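## Task

In cabinet BB41, reseat the LC fibre jumper in switch port 29, which is the fifth of the switch's six fibre ports counting from the left as seen by the robot facing the rack. Withdraw the plug fully from the port, then insert it back into that same port until it latches. Do not unlatch or remove any other plug, and do not squeeze, press or tug hard on any other plug. Never force a plug inward, outward or sideways in a port. Do not kink or crush any jumper cord, do not pull hard on a cord's far end, and leave no cord sharply bent. The jumper must not end up wrapped around or snagged on other jumpers.

## Robot and tools

ROBOT. Two arms, left_arm and right_arm, each ending in a parallel two-finger gripper. left_arm is the robot's own left, on the +y side; image left/right does not follow these names. Base roots in the scene frame: left_arm (+0.059, +0.239, +1.438) m, right_arm (+0.059, -0.239, +1.438) m. A gripper's fingers point along its own +z and open and close along its own y. end_effector_position is the spot between the finger pads, roughly 1 cm short of the fingertips.

FRAMES. Reported positions (metres) and end_effector_quat_wxyz use the scene frame: origin on the floor at the centre of the robot's foot, +x the direction the robot faces, +z up, +y to the robot's left. The rack may stand at an angle. Every motion offset is instead expressed along the axes of that arm's own Hand target. Printed poses can be off by a few cm, more at long reach.

execute_actions(actions, cameras). actions is a list of actions; each action is a table of up to 15 rows, one row per 1/30 s control step; a short table repeats its last row to fill 15 steps. Every row holds 14 numbers in [-1, 1], covering both arms even if one stays still: left_arm dx, dy, dz, rx, ry, rz, opening, then right_arm in the same order. dx..rz are an offset, not a pose: they are measured from the Hand target at the start of that action, along that target's axes, and each row counts from that same start, not from the row before. Sending the same offset again moves further. Scale: 1.0 equals 0.6 m or 180 degrees; rx, ry, rz form one rotation vector. opening is absolute: +1 fully open (0.094 m), -1 closed. Zeros in all six pose slots re-command the current Hand target. Images come back only for an empty actions list (which also reports the scene number and task) or when cameras names them.

move(target, speed, blend, opening_speed, grip_force, blocking, cameras). target is one 14-number row (same layout and scale as above) or a list of up to 15 such rows; every row is an offset from the Hand targets at the start of the move, not from the previous row. Each gripper follows a straight path and turns the short way round. speed: top path speed in m/s, 0.002 to 4.3, default 0.25 (rotation capped at twice that in rad/s); one value or one per target. blend: corner rounding radius in m for lists, default 0 meaning a full stop at each target. opening_speed: rate of change of the commanded opening per second on the -1..+1 scale, at least 0.2; use it for slow, gentle closing. grip_force: per-pad force cap in newtons, 10 to 50 (full), one value or one per arm; it persists and low values close slowly. blocking=false returns after about 0.5 s while the move continues. A move runs at most 10 s. Paths do not avoid obstacles or the other arm, and grippers lag and overshoot more at high speed. Result adds a move: line, e.g. done, off_target, moving, held or fault, plus limits such as paced (pose clipped) or held (steps withheld).

wait(seconds): 0 to 10, the arms keep their last command; a running move continues. stop(): brakes a running move. zoom_image(camera, region): region [x0, y0, x1, y1] in pixels of that camera's latest full image, at most 504 by 504. read_manual(section): licence text only. finished_scene(scene): ends the current scene, given by its number; irreversible.

CAMERAS. cam_head_left and cam_head_right (672x504, fixed stereo pair on the head) and cam_left_wrist and cam_right_wrist (672x504 fisheye, on each hand). Calibration is approximate; wrist images can lag during motion.

RESULTS. Per arm: end_effector_position, end_effector_quat_wxyz, Hand target (the last commanded pose after clipping, which the next offsets start from), Tool commands, grip_measured (opening on the -1..+1 scale; reads a little wide when empty, narrower than a squeezed part), Joint positions (last entry is finger gap in m), Joint torques (include arm weight; entries 3 and 4 wrap at ±28 N m), Joint velocities ('within noise' means still). MOTOR HOT warns of heat; OVER-TEMPERATURE FAULT means the arm has gone limp for tens of seconds.

BEHAVIOUR. Each step the commanded rotation is limited to 40 degrees from the measured one. Grippers often stop short of the target through friction or weight; the next command, even all zeros, retries, and a remaining gap can be sent as an extra offset. A blocked arm keeps pushing until commanded back past its gripper. Releasing needs an opening clearly above grip_measured. To keep a gripper unchanged, repeat its current opening; 0 means half open.

AVOID. Fast contact and targets far beyond a contact (hard pushes); any touch or press between the two arms, including one gripper closing on the other's fingers; paths sweeping near an arm's own base; long stretched-out holds or pushes that overheat motors; dropping or flinging anything and knocking items out of the work area; striking the rack or other fixed things. For the cabling, handle only the target plug, move it straight along the port axis, close gently, and keep cords slack and untangled.

Each tool is called after "Emit:" as name([rows], argument=value, ...), one row to a line, values as JSON.

## Session

Emit:
execute_actions(actions=[])

Scene clock: 0.00 s.
left_arm: end_effector_position=(+0.6386, +0.4048, +1.0399) grip_measured=+1.000 end_effector_quat_wxyz=(+0.172, -0.295, +0.931, +0.130) | right_arm: end_effector_position=(+0.4850, -0.3159, +1.1244) grip_measured=+1.000 end_effector_quat_wxyz=(+0.430, +0.520, +0.735, -0.074)
Joint positions: left_arm=[-1.441 1.612 1.129 0.168 -0.208 -0.448 0.094] | right_arm=[1.694 1.732 0.526 1.369 0.659 0.913 0.094]
Joint velocities: within noise
Joint torques (N m): no reading
Heat: left arm: hottest elbow 32 °C; right arm: hottest wrist pitch 33 °C.
Hand target: left_arm +0.6380, +0.4044, +1.0368; +0.171, -0.295, +0.931, +0.130 | right_arm +0.4824, -0.3161, +1.1280; +0.429, +0.520, +0.735, -0.074
Tool commands: left_gripper/opening=+1.0 right_gripper/opening=+1.0

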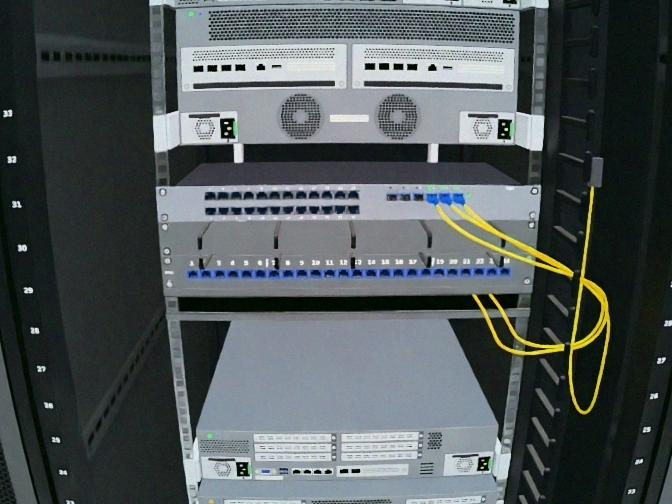

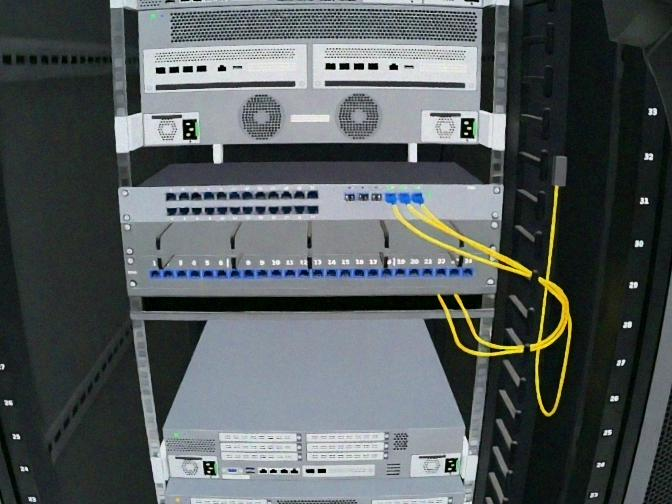

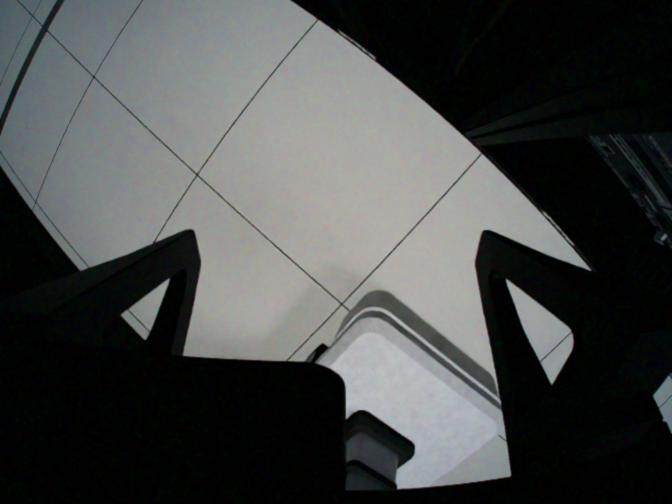

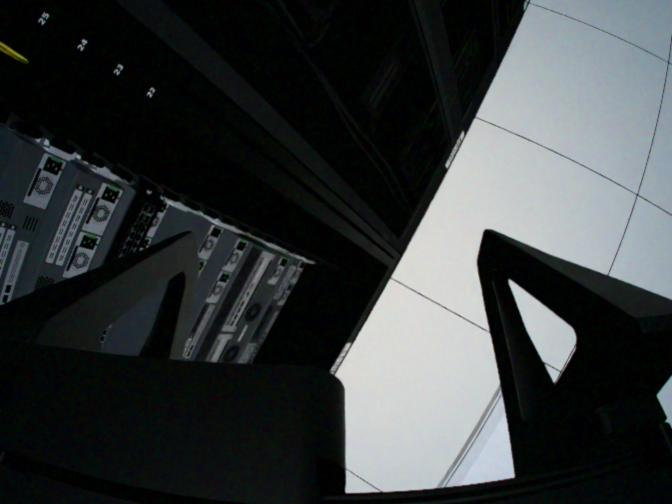

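Emit:
zoom_image(camera="cam_head_left", region=[370, 170, 490, 260])

Emit:
zoom_image(camera="cam_head_right", region=[330, 170, 450, 260])

Emit:
zoom_image(camera="cam_head_left", region=[400, 180, 640, 430])

Scaled by 4.200 from the camera's 672x504 image, which has a finer 960x720 frame.

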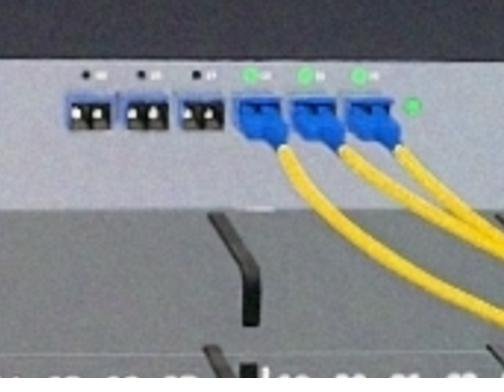

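Scaled by 4.200 from the camera's 672x504 image, which has a finer 960x720 frame.

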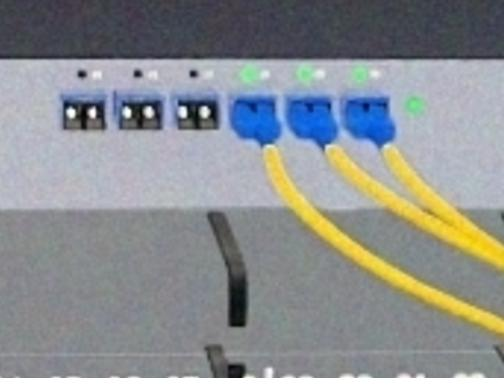

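Scaled by 2.016 from the camera's 672x504 image, which has a finer 960x720 frame.

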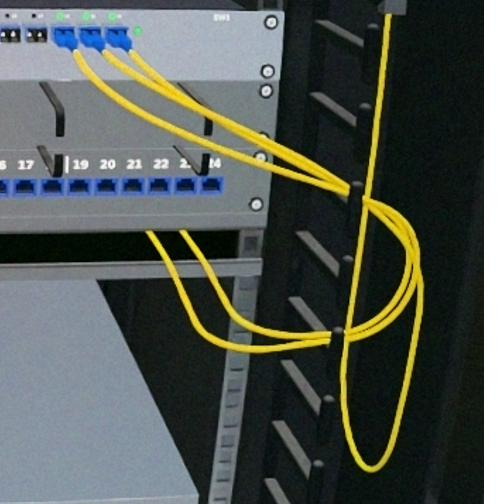

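Emit:
move(target=[0,0,0,0,0,0,1,-0.1753,0.6108,-0.2262,-0.2843,-0.1464,-0.2135,1], cameras=["all"])

Scene clock: 74.13 s.
left_arm: end_effector_position=(+0.6386, +0.4048, +1.0399) grip_measured=+1.000 end_effector_quat_wxyz=(+0.172, -0.295, +0.931, +0.130) | right_arm: end_effector_position=(+0.7125, -0.1520, +1.3981) grip_measured=+1.000 end_effector_quat_wxyz=(+0.698, +0.000, +0.716, -0.001)
Joint positions: left_arm=[-1.441 1.612 1.129 0.168 -0.208 -0.448 0.094] | right_arm=[1.958 1.23 0.662 1.512 0.157 -0.315 0.094]
Joint torques (N m): left_arm=[-0.32 -15.97 1.28 0.96 -0.16 -0.03] | right_arm=[2.84 -13.57 3.66 1.72 -0.47 -0.13]
Heat: left arm: hottest shoulder 33 °C; right arm: hottest shoulder 33 °C.
Hand target: left_arm +0.6380, +0.4044, +1.0368; +0.171, -0.295, +0.931, +0.130 | right_arm +0.7200, -0.1498, +1.4104; +0.707, +0.000, +0.707, +0.000
Off the commanded pose: left_arm 0.003 m, 0 deg | right_arm 0.014 m, 1 deg.
move: off_target (right_arm)
camera_calibration:
cam_right_wrist: T_world_to_cam=[[0.00277084, -0.999883, 0.0150693, -0.175006], [-0.602074, -0.0137, -0.798323, 1.54757], [0.798436, -0.0068608, -0.602041, 0.397277], [0, 0, 0, 1]] pos_world=[0.615039, -0.151058, 1.47728]

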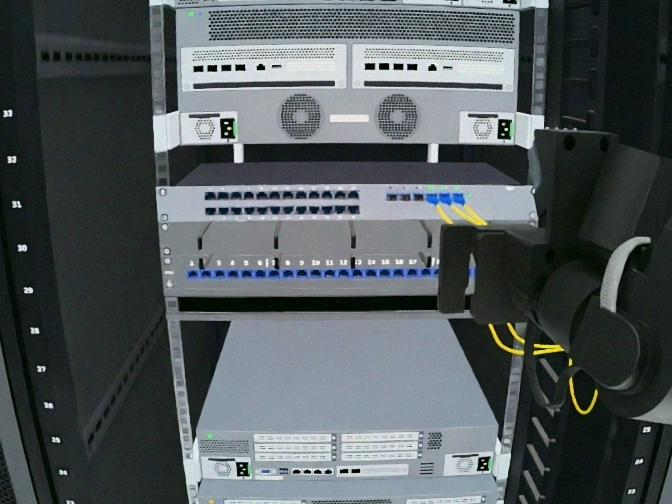

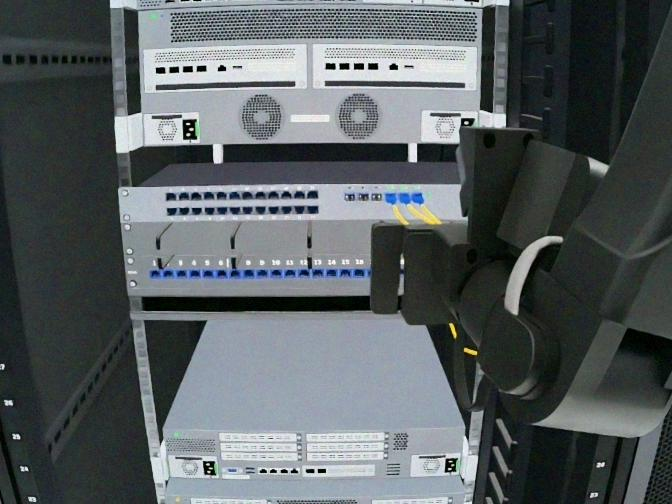

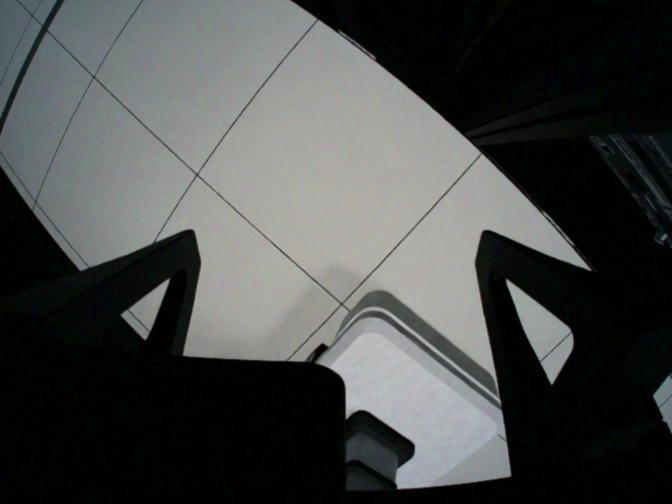

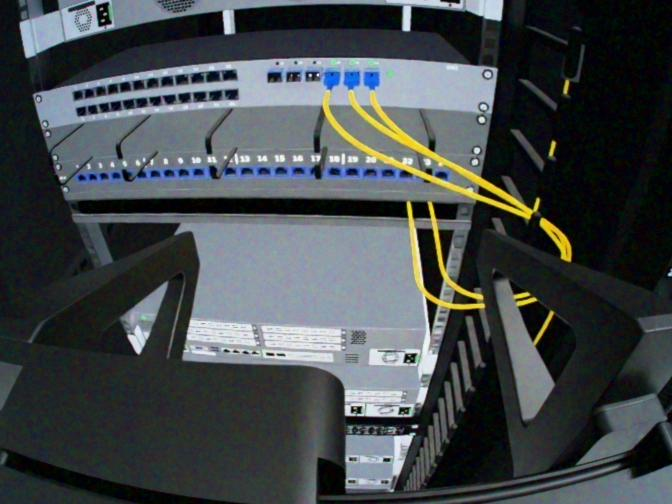

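Emit:
zoom_image(camera="cam_right_wrist", region=[260, 50, 410, 160])

Emit:
zoom_image(camera="cam_head_left", region=[400, 175, 500, 250])

Scaled by 3.360 from the camera's 672x504 image, which has a finer 960x720 frame.

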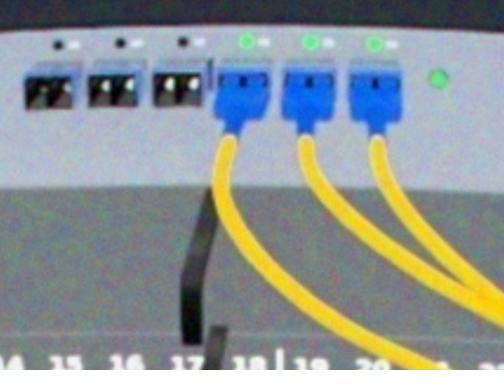

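Scaled by 5.040 from the camera's 672x504 image, which has a finer 960x720 frame.

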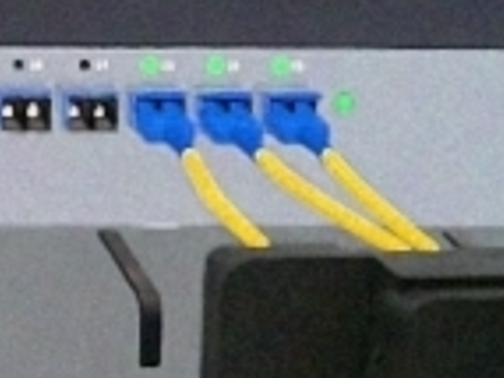

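Emit:
move(target=[0,0,0,0,0,0,1,-0.1,-0.0167,0.175,0,0,0,1], cameras=["cam_right_wrist","cam_head_left"], speed=0.15)

Emit:
zoom_image(camera="cam_right_wrist", region=[270, 150, 430, 270])

Scene clock: 102.80 s.
left_arm: end_effector_position=(+0.6386, +0.4048, +1.0399) grip_measured=+1.000 end_effector_quat_wxyz=(+0.172, -0.295, +0.931, +0.130) | right_arm: end_effector_position=(+0.8111, -0.1527, +1.4496) grip_measured=+1.000 end_effector_quat_wxyz=(+0.692, -0.008, +0.721, +0.002)
Joint positions: left_arm=[-1.441 1.612 1.129 0.168 -0.208 -0.448 0.094] | right_arm=[1.955 1.127 0.905 1.146 0.146 -0.316 0.094]
Joint torques (N m): left_arm=[-0.67 -15.62 1.24 1.02 -0.17 -0.03] | right_arm=[1.26 -15.68 8.03 1.84 -0.46 0.03]
Heat: left arm: hottest shoulder 34 °C; right arm: hottest shoulder 36 °C.
Hand target: left_arm +0.6380, +0.4044, +1.0368; +0.171, -0.295, +0.931, +0.130 | right_arm +0.8249, -0.1599, +1.4704; +0.707, +0.000, +0.707, +0.000
Off the commanded pose: left_arm 0.003 m, 0 deg | right_arm 0.026 m, 3 deg.
move: off_target (right_arm)
camera_calibration:
cam_right_wrist: T_world_to_cam=[[0.0180229, -0.999627, 0.0205171, -0.19688], [-0.614652, -0.0272621, -0.788327, 1.64162], [0.788592, 0.00159706, -0.614914, 0.377444], [0, 0, 0, 1]] pos_world=[0.714926, -0.152655, 1.53027]
Images, in order (width x height): cam_head_left 672x504, cam_right_wrist 672x504.

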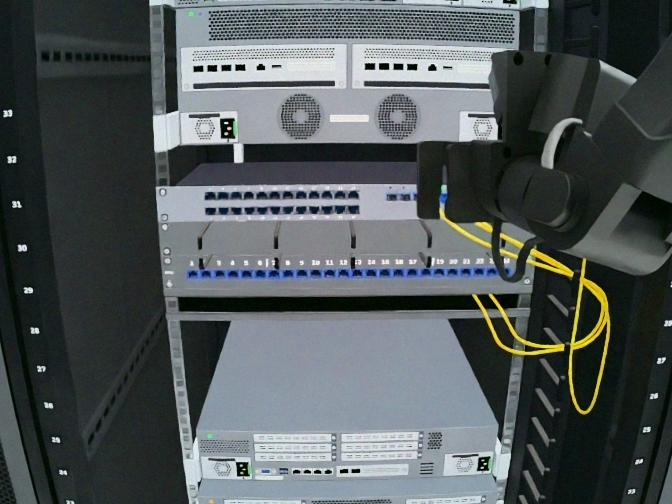

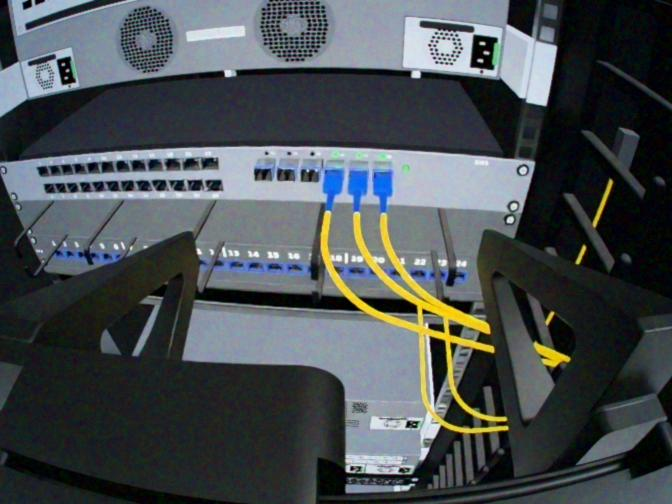

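Scaled by 3.150 from the camera's 672x504 image, which has a finer 960x720 frame.

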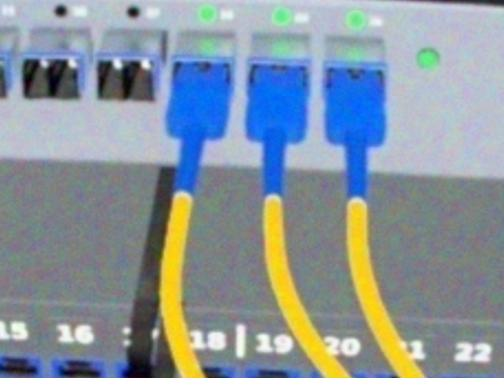

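Emit:
move(target=[-0.0352,-0.4388,-0.7568,0.4310,-0.1217,-0.3414,1,0,0,0,0,0,0,1], cameras=["cam_left_wrist","cam_head_left"])

Scene clock: 143.30 s.
left_arm: end_effector_position=(+0.6985, +0.0598, +1.4228) grip_measured=+1.000 end_effector_quat_wxyz=(-0.485, +0.506, -0.513, +0.496) | right_arm: end_effector_position=(+0.8111, -0.1527, +1.4496) grip_measured=+1.000 end_effector_quat_wxyz=(+0.692, -0.008, +0.721, +0.002)
Joint positions: left_arm=[-2.235 1.282 0.698 1.56 -0.305 -1.032 0.094] | right_arm=[1.955 1.127 0.905 1.146 0.146 -0.316 0.094]
Joint torques (N m): left_arm=[-6.71 -9.35 3.17 2.36 0.34 0.33] | right_arm=[1.26 -15.27 8.14 1.87 -0.47 0.02]
Heat: left arm: hottest shoulder 34 °C; right arm: hottest shoulder 38 °C.
Hand target: left_arm +0.7005, +0.0505, +1.4200; +0.499, -0.500, +0.500, -0.500 | right_arm +0.8249, -0.1599, +1.4704; +0.707, +0.000, +0.707, +0.000
Off the commanded pose: left_arm 0.010 m, 2 deg | right_arm 0.026 m, 3 deg.
joint sent to its limit (left arm) — joint 4 (wrist pitch), upper limit. The joint targets still meet the commanded pose.
move: off_target (right_arm)
camera_calibration:
cam_left_wrist: T_world_to_cam=[[0.0130064, 0.0296435, 0.999476, -1.43822], [-0.571621, -0.819903, 0.0317561, 0.410924], [0.820414, -0.571735, 0.00628088, -0.42075], [0, 0, 0, 1]] pos_world=[0.598788, 0.138994, 1.42706]
Images, in order (width x height): cam_head_left 672x504, cam_left_wrist 672x504.

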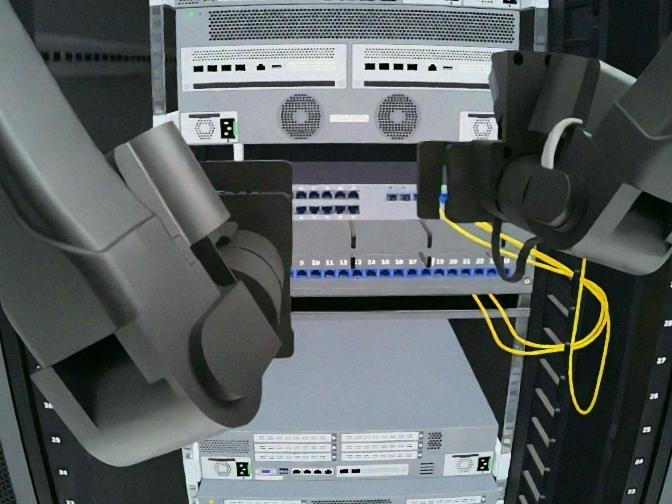

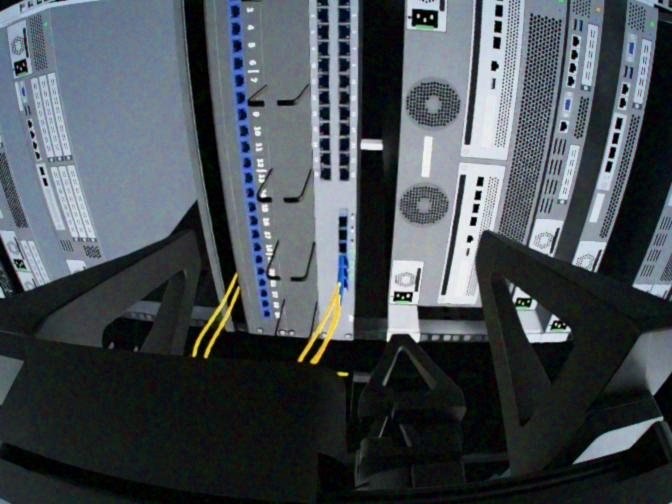

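Emit:
move(target=[0.133,0,0.175,0,0,0,1,0.05,-0.06,-0.2,0,0,0,1], cameras=["cam_left_wrist","cam_head_left"])

Emit:
zoom_image(camera="cam_left_wrist", region=[270, 180, 430, 300])

Scene clock: 151.97 s.
left_arm: end_effector_position=(+0.8025, -0.0135, +1.4280) grip_measured=+1.000 end_effector_quat_wxyz=(-0.503, +0.503, -0.492, +0.502) | right_arm: end_effector_position=(+0.7039, -0.1903, +1.4259) grip_measured=+1.000 end_effector_quat_wxyz=(+0.694, -0.006, +0.720, +0.001)
Joint positions: left_arm=[-2.307 1.46 1.092 1.426 -0.342 -0.955 0.094] | right_arm=[1.862 1.077 0.593 1.403 0.093 -0.242 0.094]
Joint torques (N m): left_arm=[-9.17 -12.34 5.57 1.25 0.41 0.28] | right_arm=[0.79 -13.27 2.8 2.91 -0.39 0.07]
Heat: left arm: hottest shoulder 34 °C; right arm: hottest shoulder 38 °C.
Hand target: left_arm +0.8056, -0.0292, +1.4200; +0.499, -0.500, +0.500, -0.500 | right_arm +0.7050, -0.1959, +1.4404; +0.707, +0.000, +0.707, +0.000
Off the commanded pose: left_arm 0.018 m, 1 deg | right_arm 0.016 m, 2 deg.
move: off_target (left_arm, right_arm)
camera_calibration:
cam_left_wrist: T_world_to_cam=[[-0.0371146, 0.0350228, 0.998697, -1.40122], [-0.546881, -0.837161, 0.00903427, 0.422494], [0.836387, -0.545834, 0.0502242, -0.623123], [0, 0, 0, 1]] pos_world=[0.70022, 0.062649, 1.42688]
Images, in order (width x height): cam_head_left 672x504, cam_left_wrist 672x504.

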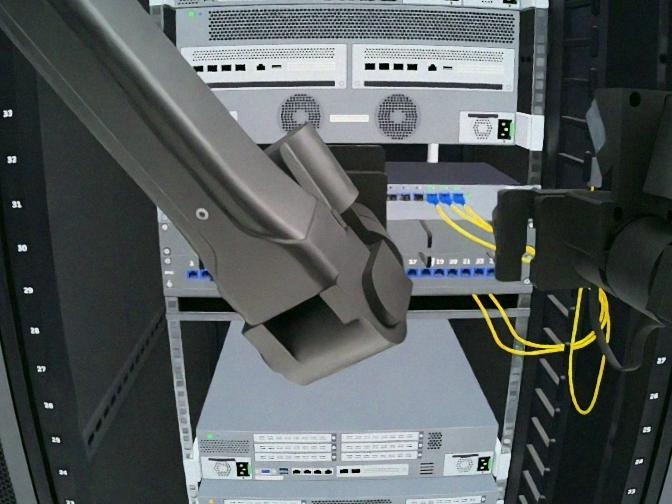

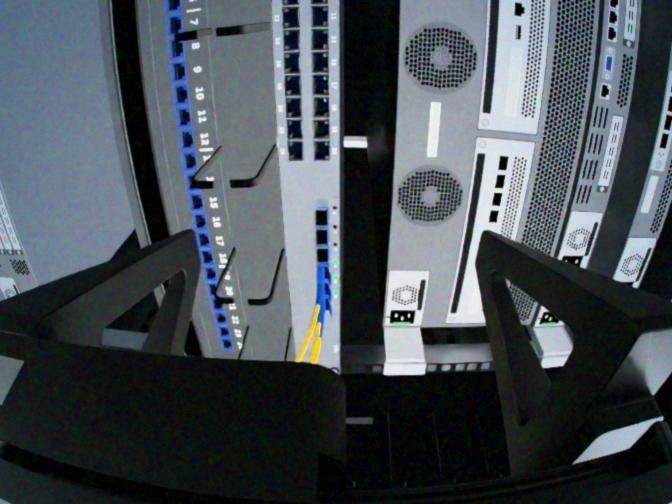

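Scaled by 3.150 from the camera's 672x504 image, which has a finer 960x720 frame.

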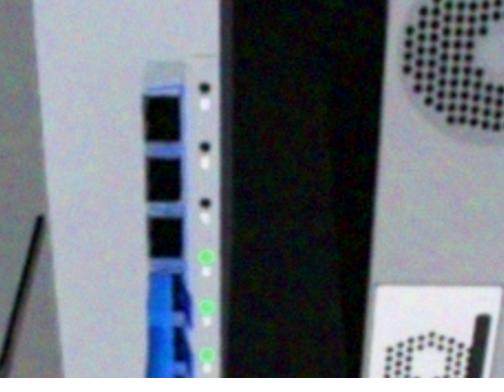

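Emit:
move(target=[0,0,-0.175,0,0,0,1,-0.083,0.04,0.275,0,0,0,1], cameras=["cam_right_wrist","cam_head_left"], speed=0.15)

Emit:
zoom_image(camera="cam_right_wrist", region=[270, 150, 430, 270])

Scene clock: 197.27 s.
left_arm: end_effector_position=(+0.8025, -0.0135, +1.4280) grip_measured=+1.000 end_effector_quat_wxyz=(-0.503, +0.503, -0.492, +0.502) | right_arm: end_effector_position=(+0.7039, -0.1903, +1.4259) grip_measured=+1.000 end_effector_quat_wxyz=(+0.694, -0.006, +0.720, +0.001)
Joint positions: left_arm=[-2.307 1.46 1.092 1.426 -0.342 -0.955 0.094] | right_arm=[1.862 1.077 0.593 1.403 0.093 -0.242 0.094]
Joint torques (N m): left_arm=[-9.41 -12.16 5.65 1.16 0.41 0.26] | right_arm=[0.62 -12.92 2.69 2.8 -0.4 0.06]
Heat: left arm: no reading; right arm: no reading.
Hand target: left_arm +0.8056, -0.0291, +1.4200; +0.499, -0.501, +0.500, -0.500 | right_arm +0.7050, -0.1959, +1.4404; +0.707, +0.000, +0.707, +0.000
Tool commands: left_gripper/opening=+1.0 right_gripper/opening=+1.0
NO CONTROL: MOTORS OFF. The power of the arms went off while the arms waited for this call, through no command of yours: the arms are limp, and their grippers may let go. The readings of the arms here are old: from when control was lost, or earlier. What the arms strike, push or drop without control can cost score or fail the task. If the arms hit each other without control, that can cost score but does not end the scene. A move or wait that this ends or prevents says "fault": that word means this event, not a fault of the arms. Your reply's later calls are not run. Nothing of this call ran. The arms run no command until a result says that a person gave control back. To wait, call execute_actions with no actions, or call wait with any seconds it accepts: either call returns when control is back, or after at most 30 seconds. The wait itself costs no score and uses none of the scene's actions.
move: fault
camera_calibration:
cam_right_wrist: T_world_to_cam=[[0.0141923, -0.999692, 0.0203423, -0.229157], [-0.61145, -0.0247741, -0.790896, 1.55793], [0.791156, -0.00121367, -0.611613, 0.440392], [0, 0, 0, 1]] pos_world=[0.607429, -0.189955, 1.50617]
Images, in order (width x height): cam_head_left 672x504, cam_right_wrist 672x504.

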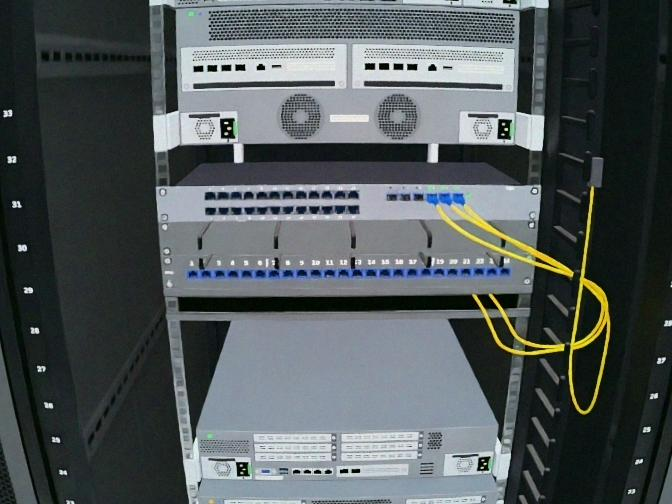

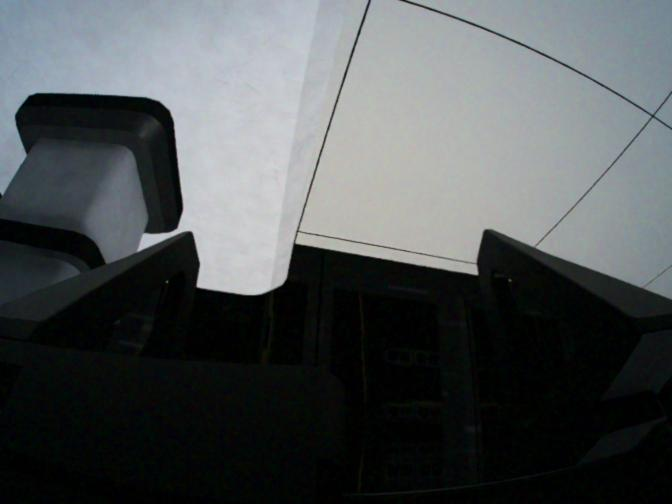

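Scaled by 3.150 from the camera's 672x504 image, which has a finer 960x720 frame.

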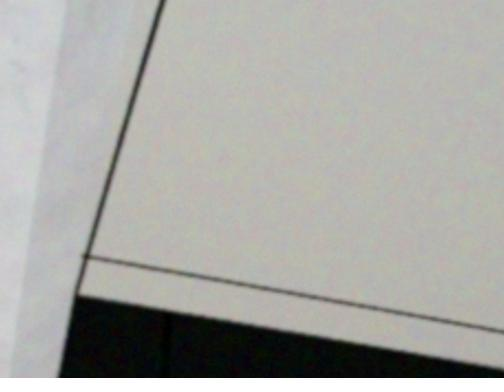

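Power loss; arms are limp. Waiting for control.

Emit:
wait(seconds=10)

Scene clock: 225.93 s.
left_arm: end_effector_position=(+0.8025, -0.0135, +1.4280) grip_measured=+1.000 end_effector_quat_wxyz=(-0.503, +0.503, -0.492, +0.502) | right_arm: end_effector_position=(+0.7039, -0.1903, +1.4259) grip_measured=+1.000 end_effector_quat_wxyz=(+0.694, -0.006, +0.720, +0.001)
Joint positions: left_arm=[-2.307 1.46 1.092 1.426 -0.342 -0.955 0.094] | right_arm=[1.862 1.077 0.593 1.403 0.093 -0.242 0.094]
Joint torques (N m): left_arm=[-9.41 -12.16 5.65 1.16 0.41 0.26] | right_arm=[0.62 -12.92 2.69 2.8 -0.4 0.06]
Heat: left arm: no reading; right arm: no reading.
Hand target: left_arm +0.8056, -0.0291, +1.4200; +0.499, -0.501, +0.500, -0.500 | right_arm +0.7050, -0.1959, +1.4404; +0.707, +0.000, +0.707, +0.000
Tool commands: left_gripper/opening=+1.0 right_gripper/opening=+1.0
NO CONTROL, STILL: no person has given control back yet. The readings of the arms here are still the old ones. Call execute_actions with no actions, or call wait, again.
wait: 0.00 of 10 s (a fault stop came first)

Emit:
wait(seconds=10)

Scene clock: 251.07 s.
left_arm: end_effector_position=(+0.8025, -0.0135, +1.4280) grip_measured=+1.000 end_effector_quat_wxyz=(-0.503, +0.503, -0.492, +0.502) | right_arm: end_effector_position=(+0.7039, -0.1903, +1.4259) grip_measured=+1.000 end_effector_quat_wxyz=(+0.694, -0.006, +0.720, +0.001)
Joint positions: left_arm=[-2.307 1.46 1.092 1.426 -0.342 -0.955 0.094] | right_arm=[1.862 1.077 0.593 1.403 0.093 -0.242 0.094]
Joint torques (N m): left_arm=[-9.41 -12.16 5.65 1.16 0.41 0.26] | right_arm=[0.62 -12.92 2.69 2.8 -0.4 0.06]
Heat: left arm: no reading; right arm: no reading.
Hand target: left_arm +0.8056, -0.0291, +1.4200; +0.499, -0.501, +0.500, -0.500 | right_arm +0.7050, -0.1959, +1.4404; +0.707, +0.000, +0.707, +0.000
Tool commands: left_gripper/opening=+1.0 right_gripper/opening=+1.0
NO CONTROL, STILL: no person has given control back yet. The readings of the arms here are still the old ones. Call execute_actions with no actions, or call wait, again.
wait: 0.00 of 10 s (a fault stop came first)

Emit:
wait(seconds=10)

Scene clock: 262.53 s.
left_arm: end_effector_position=(+0.2774, +0.2571, +0.5308) grip_measured=+1.000 end_effector_quat_wxyz=(-0.148, -0.515, +0.844, +0.036) | right_arm: end_effector_position=(+0.2499, -0.2679, +0.5287) grip_measured=+1.000 end_effector_quat_wxyz=(+0.172, +0.100, -0.980, +0.003)
Joint positions: left_arm=[-1.551 3.127 2.524 -0.31 0.083 -0.994 0.094] | right_arm=[1.567 3.16 2.543 -0.338 0.063 -0.271 0.094]
Joint torques (N m): left_arm=[-2.2 -0.03 -0.79 0.18 0.11 -0.02] | right_arm=[-0.21 0.03 -0.24 0.42 -0.05 -0.03]
Heat: left arm: hottest elbow 32 °C; right arm: hottest shoulder 33 °C.
Hand target: left_arm +0.2790, +0.2573, +0.5309; -0.147, -0.515, +0.844, +0.035 | right_arm +0.2508, -0.2680, +0.5288; -0.172, -0.100, +0.980, -0.003
Tool commands: left_gripper/opening=+1.0 right_gripper/opening=+1.0
CONTROL GIVEN BACK BY A PERSON. The power is on again. The arms and their grippers hold where they came to rest, not your last command. Their grippers do not squeeze until commanded. The arms may rest on the table, on a part, on each other or against the robot's own body, stand at a joint limit or lie folded up, and parts may have moved. Move slowly at first; if an arm does not follow, try another direction. If the arms lie or press on each other, first move them apart, starting from their current pose. A hard hit or press between them can end the scene. Commands run again from your next reply on.
wait: 0.00 of 10 s (a fault stop came first)

Emit:
move(target=[0,0,0,0,0,0,1,-0.1348,-0.1142,-0.7977,0.0256,-0.304,0.027,1], cameras=["all"])

Scene clock: 281.20 s.
left_arm: end_effector_position=(+0.2855, +0.2578, +0.5317) grip_measured=+1.000 end_effector_quat_wxyz=(-0.144, -0.515, +0.844, +0.034) | right_arm: end_effector_position=(+0.5008, -0.2965, +0.9409) grip_measured=+1.000 end_effector_quat_wxyz=(+0.298, -0.062, +0.953, -0.001)
Joint positions: left_arm=[-1.551 3.119 2.524 -0.31 0.083 -0.994 0.094] | right_arm=[1.494 2.072 0.914 1.144 -0.155 -0.181 0.094]
Joint torques (N m): left_arm=[-1.73 -6.18 -1.16 -0.09 0.06 -0.04] | right_arm=[-1.61 -12.69 -5.81 2.25 -0.28 0.07]
Heat: left arm: hottest elbow 32 °C; right arm: hottest shoulder 33 °C.
Hand target: left_arm +0.2793, +0.2573, +0.5310; -0.147, -0.515, +0.844, +0.035 | right_arm +0.4998, -0.2999, +0.9498; +0.302, -0.057, +0.952, -0.002
Off the commanded pose: left_arm 0.007 m, 0 deg | right_arm 0.010 m, 1 deg.
CONTROL GIVEN BACK BY A PERSON, as an earlier result said. Commands run again.
move: done
camera_calibration:
cam_left_wrist: T_world_to_cam=[[0.877522, -0.442463, -0.184881, -0.0434851], [-0.195392, -0.681999, 0.704769, -0.135254], [-0.437923, -0.582326, -0.684923, 0.76639], [0, 0, 0, 1]] pos_world=[0.347352, 0.334805, 0.612202]
cam_right_wrist: T_world_to_cam=[[0.129891, -0.99058, 0.0433421, -0.399445], [-0.991453, -0.129219, 0.017983, 0.445807], [-0.012213, -0.0453075, -0.998898, 1.05802], [0, 0, 0, 1]] pos_world=[0.506803, -0.29014, 1.06615]

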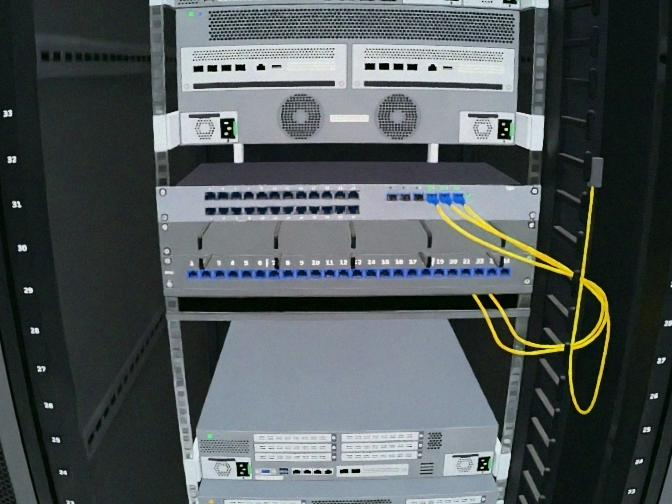

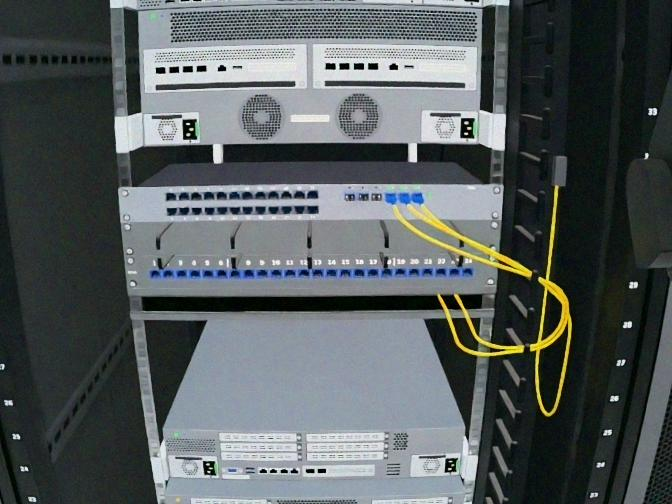

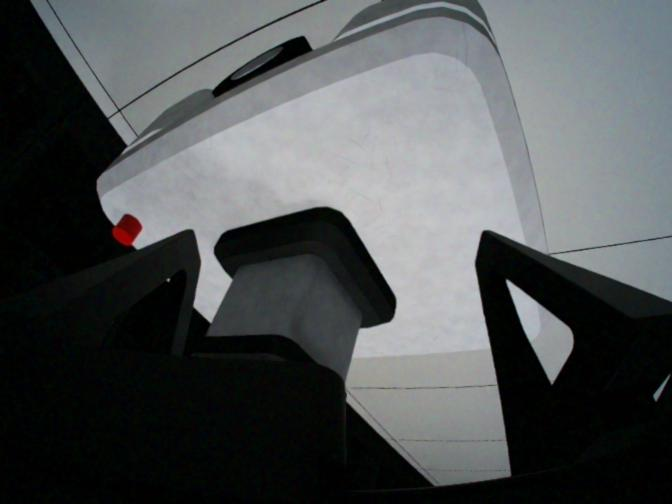

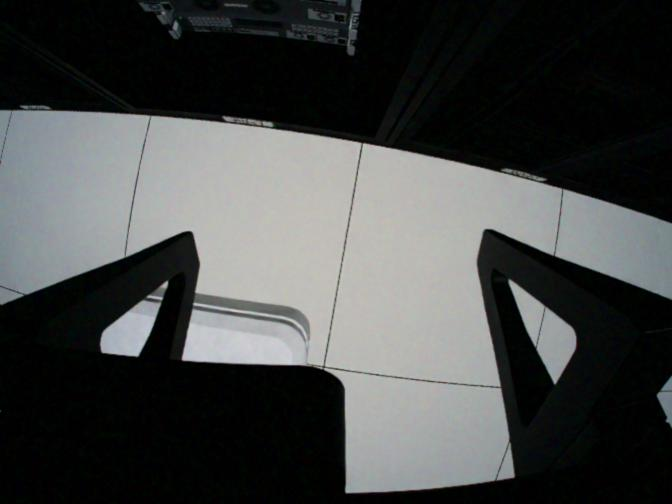

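Emit:
move(target=[0,0,0,0,0,0,1,-0.8373,0.125,-0.5202,0.0256,-0.304,0.027,1])

Emit:
move(target=[0,0,0,0,0,0,1,0,0.02,0.253,0,0,0,1], cameras=["cam_right_wrist","cam_head_left"], speed=0.15)

Emit:
zoom_image(camera="cam_right_wrist", region=[270, 150, 430, 270])

Scene clock: 298.10 s.
left_arm: end_effector_position=(+0.2855, +0.2578, +0.5317) grip_measured=+1.000 end_effector_quat_wxyz=(-0.144, -0.515, +0.844, +0.034) | right_arm: end_effector_position=(+0.7102, -0.1801, +1.4776) grip_measured=+1.000 end_effector_quat_wxyz=(+0.697, -0.004, +0.717, +0.002)
Joint positions: left_arm=[-1.551 3.119 2.524 -0.31 0.083 -0.994 0.094] | right_arm=[1.947 0.922 0.596 1.263 0.142 -0.305 0.094]
Joint torques (N m): left_arm=[-1.49 -6.01 -1.11 -0.14 0.04 -0.03] | right_arm=[1.73 -11.4 6.74 1.77 -0.15 -0.14]
Heat: left arm: hottest shoulder 32 °C; right arm: hottest shoulder 35 °C.
Hand target: left_arm +0.2793, +0.2573, +0.5310; -0.147, -0.515, +0.844, +0.035 | right_arm +0.7202, -0.1801, +1.4907; +0.707, -0.001, +0.707, +0.000
Off the commanded pose: left_arm 0.006 m, 0 deg | right_arm 0.016 m, 2 deg.
move: off_target (right_arm)

Scene clock: 299.77 s.
left_arm: end_effector_position=(+0.2855, +0.2578, +0.5317) grip_measured=+1.000 end_effector_quat_wxyz=(-0.144, -0.515, +0.844, +0.034) | right_arm: end_effector_position=(+0.8574, -0.1637, +1.4786) grip_measured=+1.000 end_effector_quat_wxyz=(+0.697, -0.007, +0.717, +0.000)
Joint positions: left_arm=[-1.551 3.119 2.524 -0.31 0.083 -0.994 0.094] | right_arm=[1.931 1.112 1.036 1.01 0.132 -0.299 0.094]
Joint torques (N m): left_arm=[-1.96 -6.01 -0.96 -0.16 0.04 -0.03] | right_arm=[1.2 -15.09 10.07 1.81 -0.43 0.04]
Heat: left arm: hottest shoulder 32 °C; right arm: hottest shoulder 35 °C.
Hand target: left_arm +0.2793, +0.2573, +0.5310; -0.147, -0.515, +0.844, +0.035 | right_arm +0.8720, -0.1679, +1.4906; +0.707, -0.001, +0.707, +0.000
Off the commanded pose: left_arm 0.006 m, 0 deg | right_arm 0.019 m, 2 deg.
move: off_target (right_arm)
camera_calibration:
cam_right_wrist: T_world_to_cam=[[0.0139916, -0.999663, 0.0218718, -0.208018], [-0.605336, -0.0258784, -0.795549, 1.69563], [0.795847, -0.00210879, -0.605494, 0.338014], [0, 0, 0, 1]] pos_world=[0.760328, -0.163355, 1.55817]
Images, in order (width x height): cam_head_left 672x504, cam_right_wrist 672x504.

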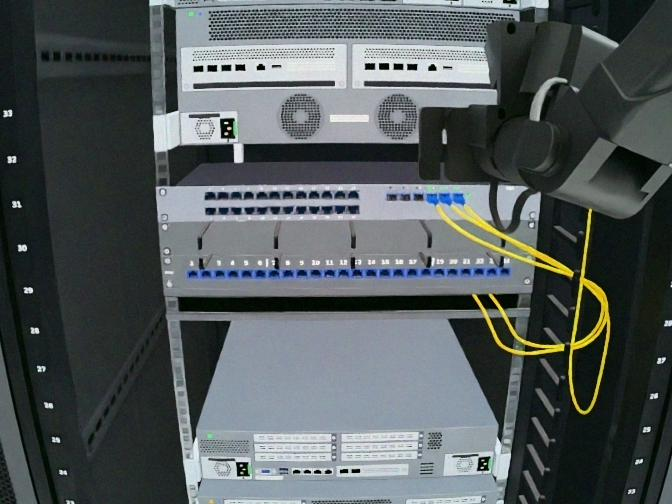

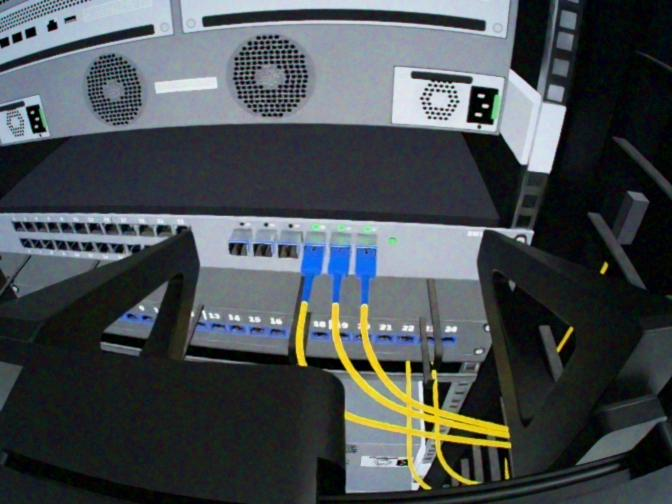

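Scaled by 3.150 from the camera's 672x504 image, which has a finer 960x720 frame.

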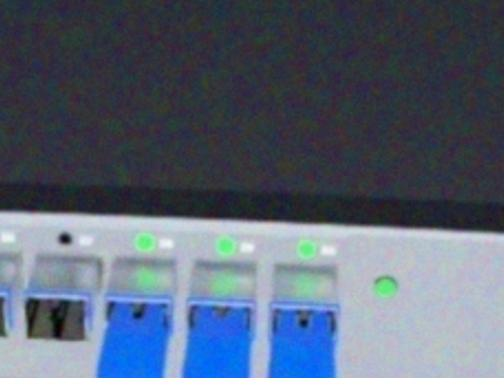

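Emit:
zoom_image(camera="cam_right_wrist", region=[290, 220, 390, 310])

Scaled by 5.040 from the camera's 672x504 image, which has a finer 960x720 frame.

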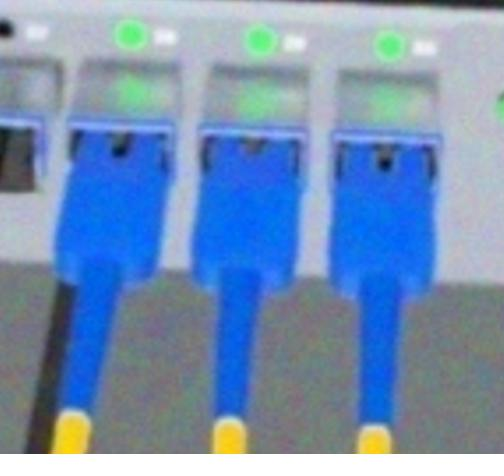

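Emit:
move(target=[0,0,0,0,0,0,1,0.048,-0.003,0.108,0,0.222,0,1], cameras=["cam_right_wrist","cam_head_left"], speed=0.1)

Emit:
zoom_image(camera="cam_right_wrist", region=[280, 120, 400, 220])

Scene clock: 355.43 s.
left_arm: end_effector_position=(+0.2855, +0.2578, +0.5317) grip_measured=+1.000 end_effector_quat_wxyz=(-0.144, -0.515, +0.844, +0.034) | right_arm: end_effector_position=(+0.9175, -0.1696, +1.4394) grip_measured=+1.000 end_effector_quat_wxyz=(+0.405, -0.012, +0.914, -0.005)
Joint positions: left_arm=[-1.551 3.119 2.524 -0.31 0.083 -0.994 0.094] | right_arm=[1.939 1.114 1.493 -0.152 0.303 -0.157 0.094]
Joint torques (N m): left_arm=[-1.96 -6.24 -1.05 -0.13 0.07 -0.03] | right_arm=[2.96 -17.9 13.83 1.66 0.01 0.07]
Heat: left arm: hottest shoulder 32 °C; right arm: hottest elbow 40 °C.
Hand target: left_arm +0.2793, +0.2573, +0.5310; -0.147, -0.515, +0.844, +0.035 | right_arm +0.9368, -0.1695, +1.4617; +0.423, -0.001, +0.906, +0.000
Off the commanded pose: left_arm 0.006 m, 0 deg | right_arm 0.029 m, 3 deg.
move: off_target (right_arm)
camera_calibration:
cam_right_wrist: T_world_to_cam=[[0.0297992, -0.999225, 0.0257155, -0.233701], [-0.977103, -0.0345425, -0.209942, 1.19736], [0.210668, -0.0188706, -0.977376, 1.33576], [0, 0, 0, 1]] pos_world=[0.895503, -0.166954, 1.56293]
Images, in order (width x height): cam_head_left 672x504, cam_right_wrist 672x504.

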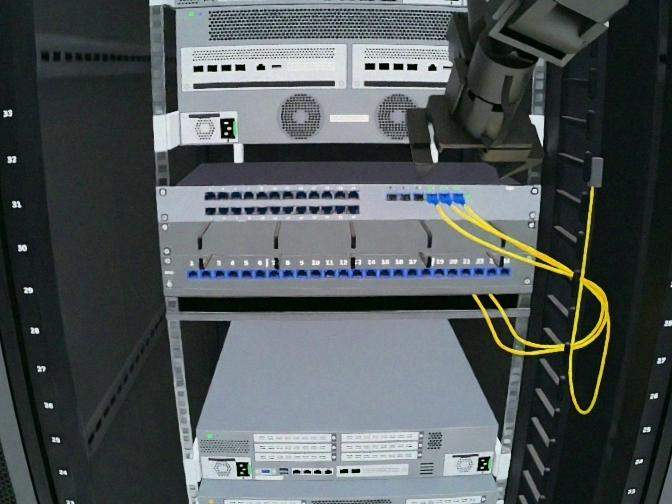

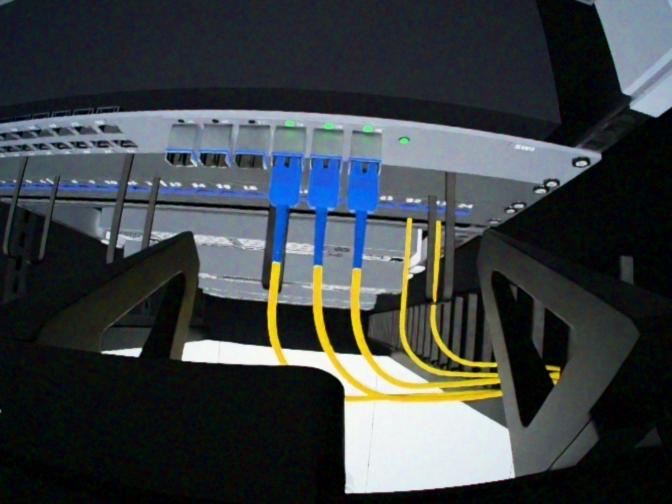

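Scaled by 4.200 from the camera's 672x504 image, which has a finer 960x720 frame.

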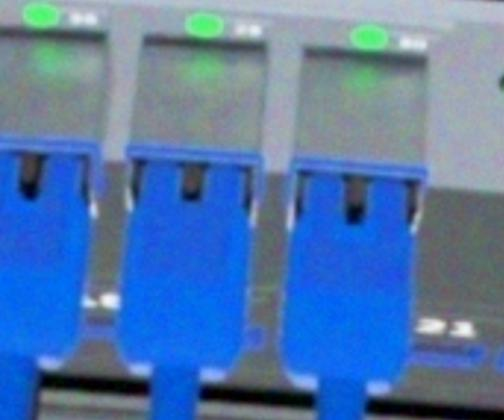

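Emit:
zoom_image(camera="cam_right_wrist", region=[300, 145, 390, 220])

Emit:
zoom_image(camera="cam_right_wrist", region=[340, 145, 390, 185])

Emit:
zoom_image(camera="cam_head_left", region=[420, 180, 480, 225])

Scaled by 5.600 from the camera's 672x504 image, which has a finer 960x720 frame.

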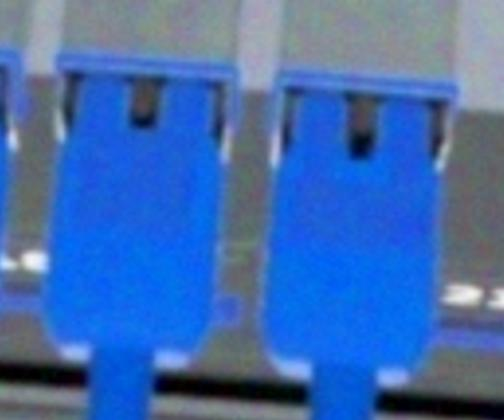

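Scaled by 10.080 from the camera's 672x504 image, which has a finer 960x720 frame.

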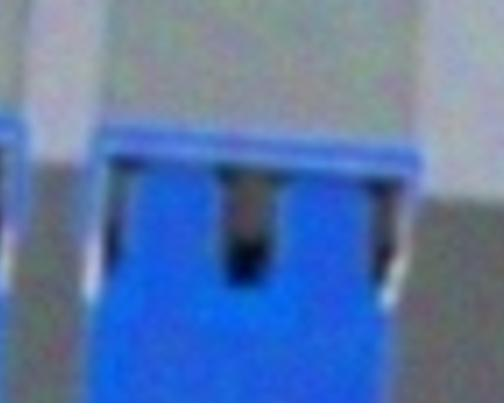

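Scaled by 8.400 from the camera's 672x504 image, which has a finer 960x720 frame.

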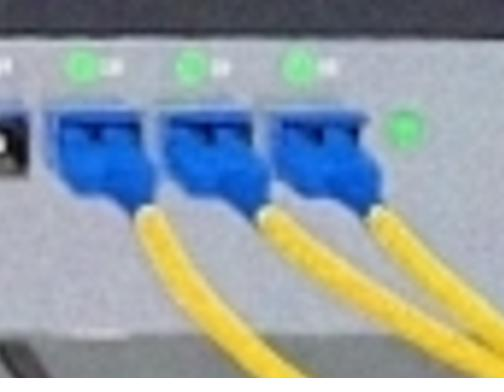

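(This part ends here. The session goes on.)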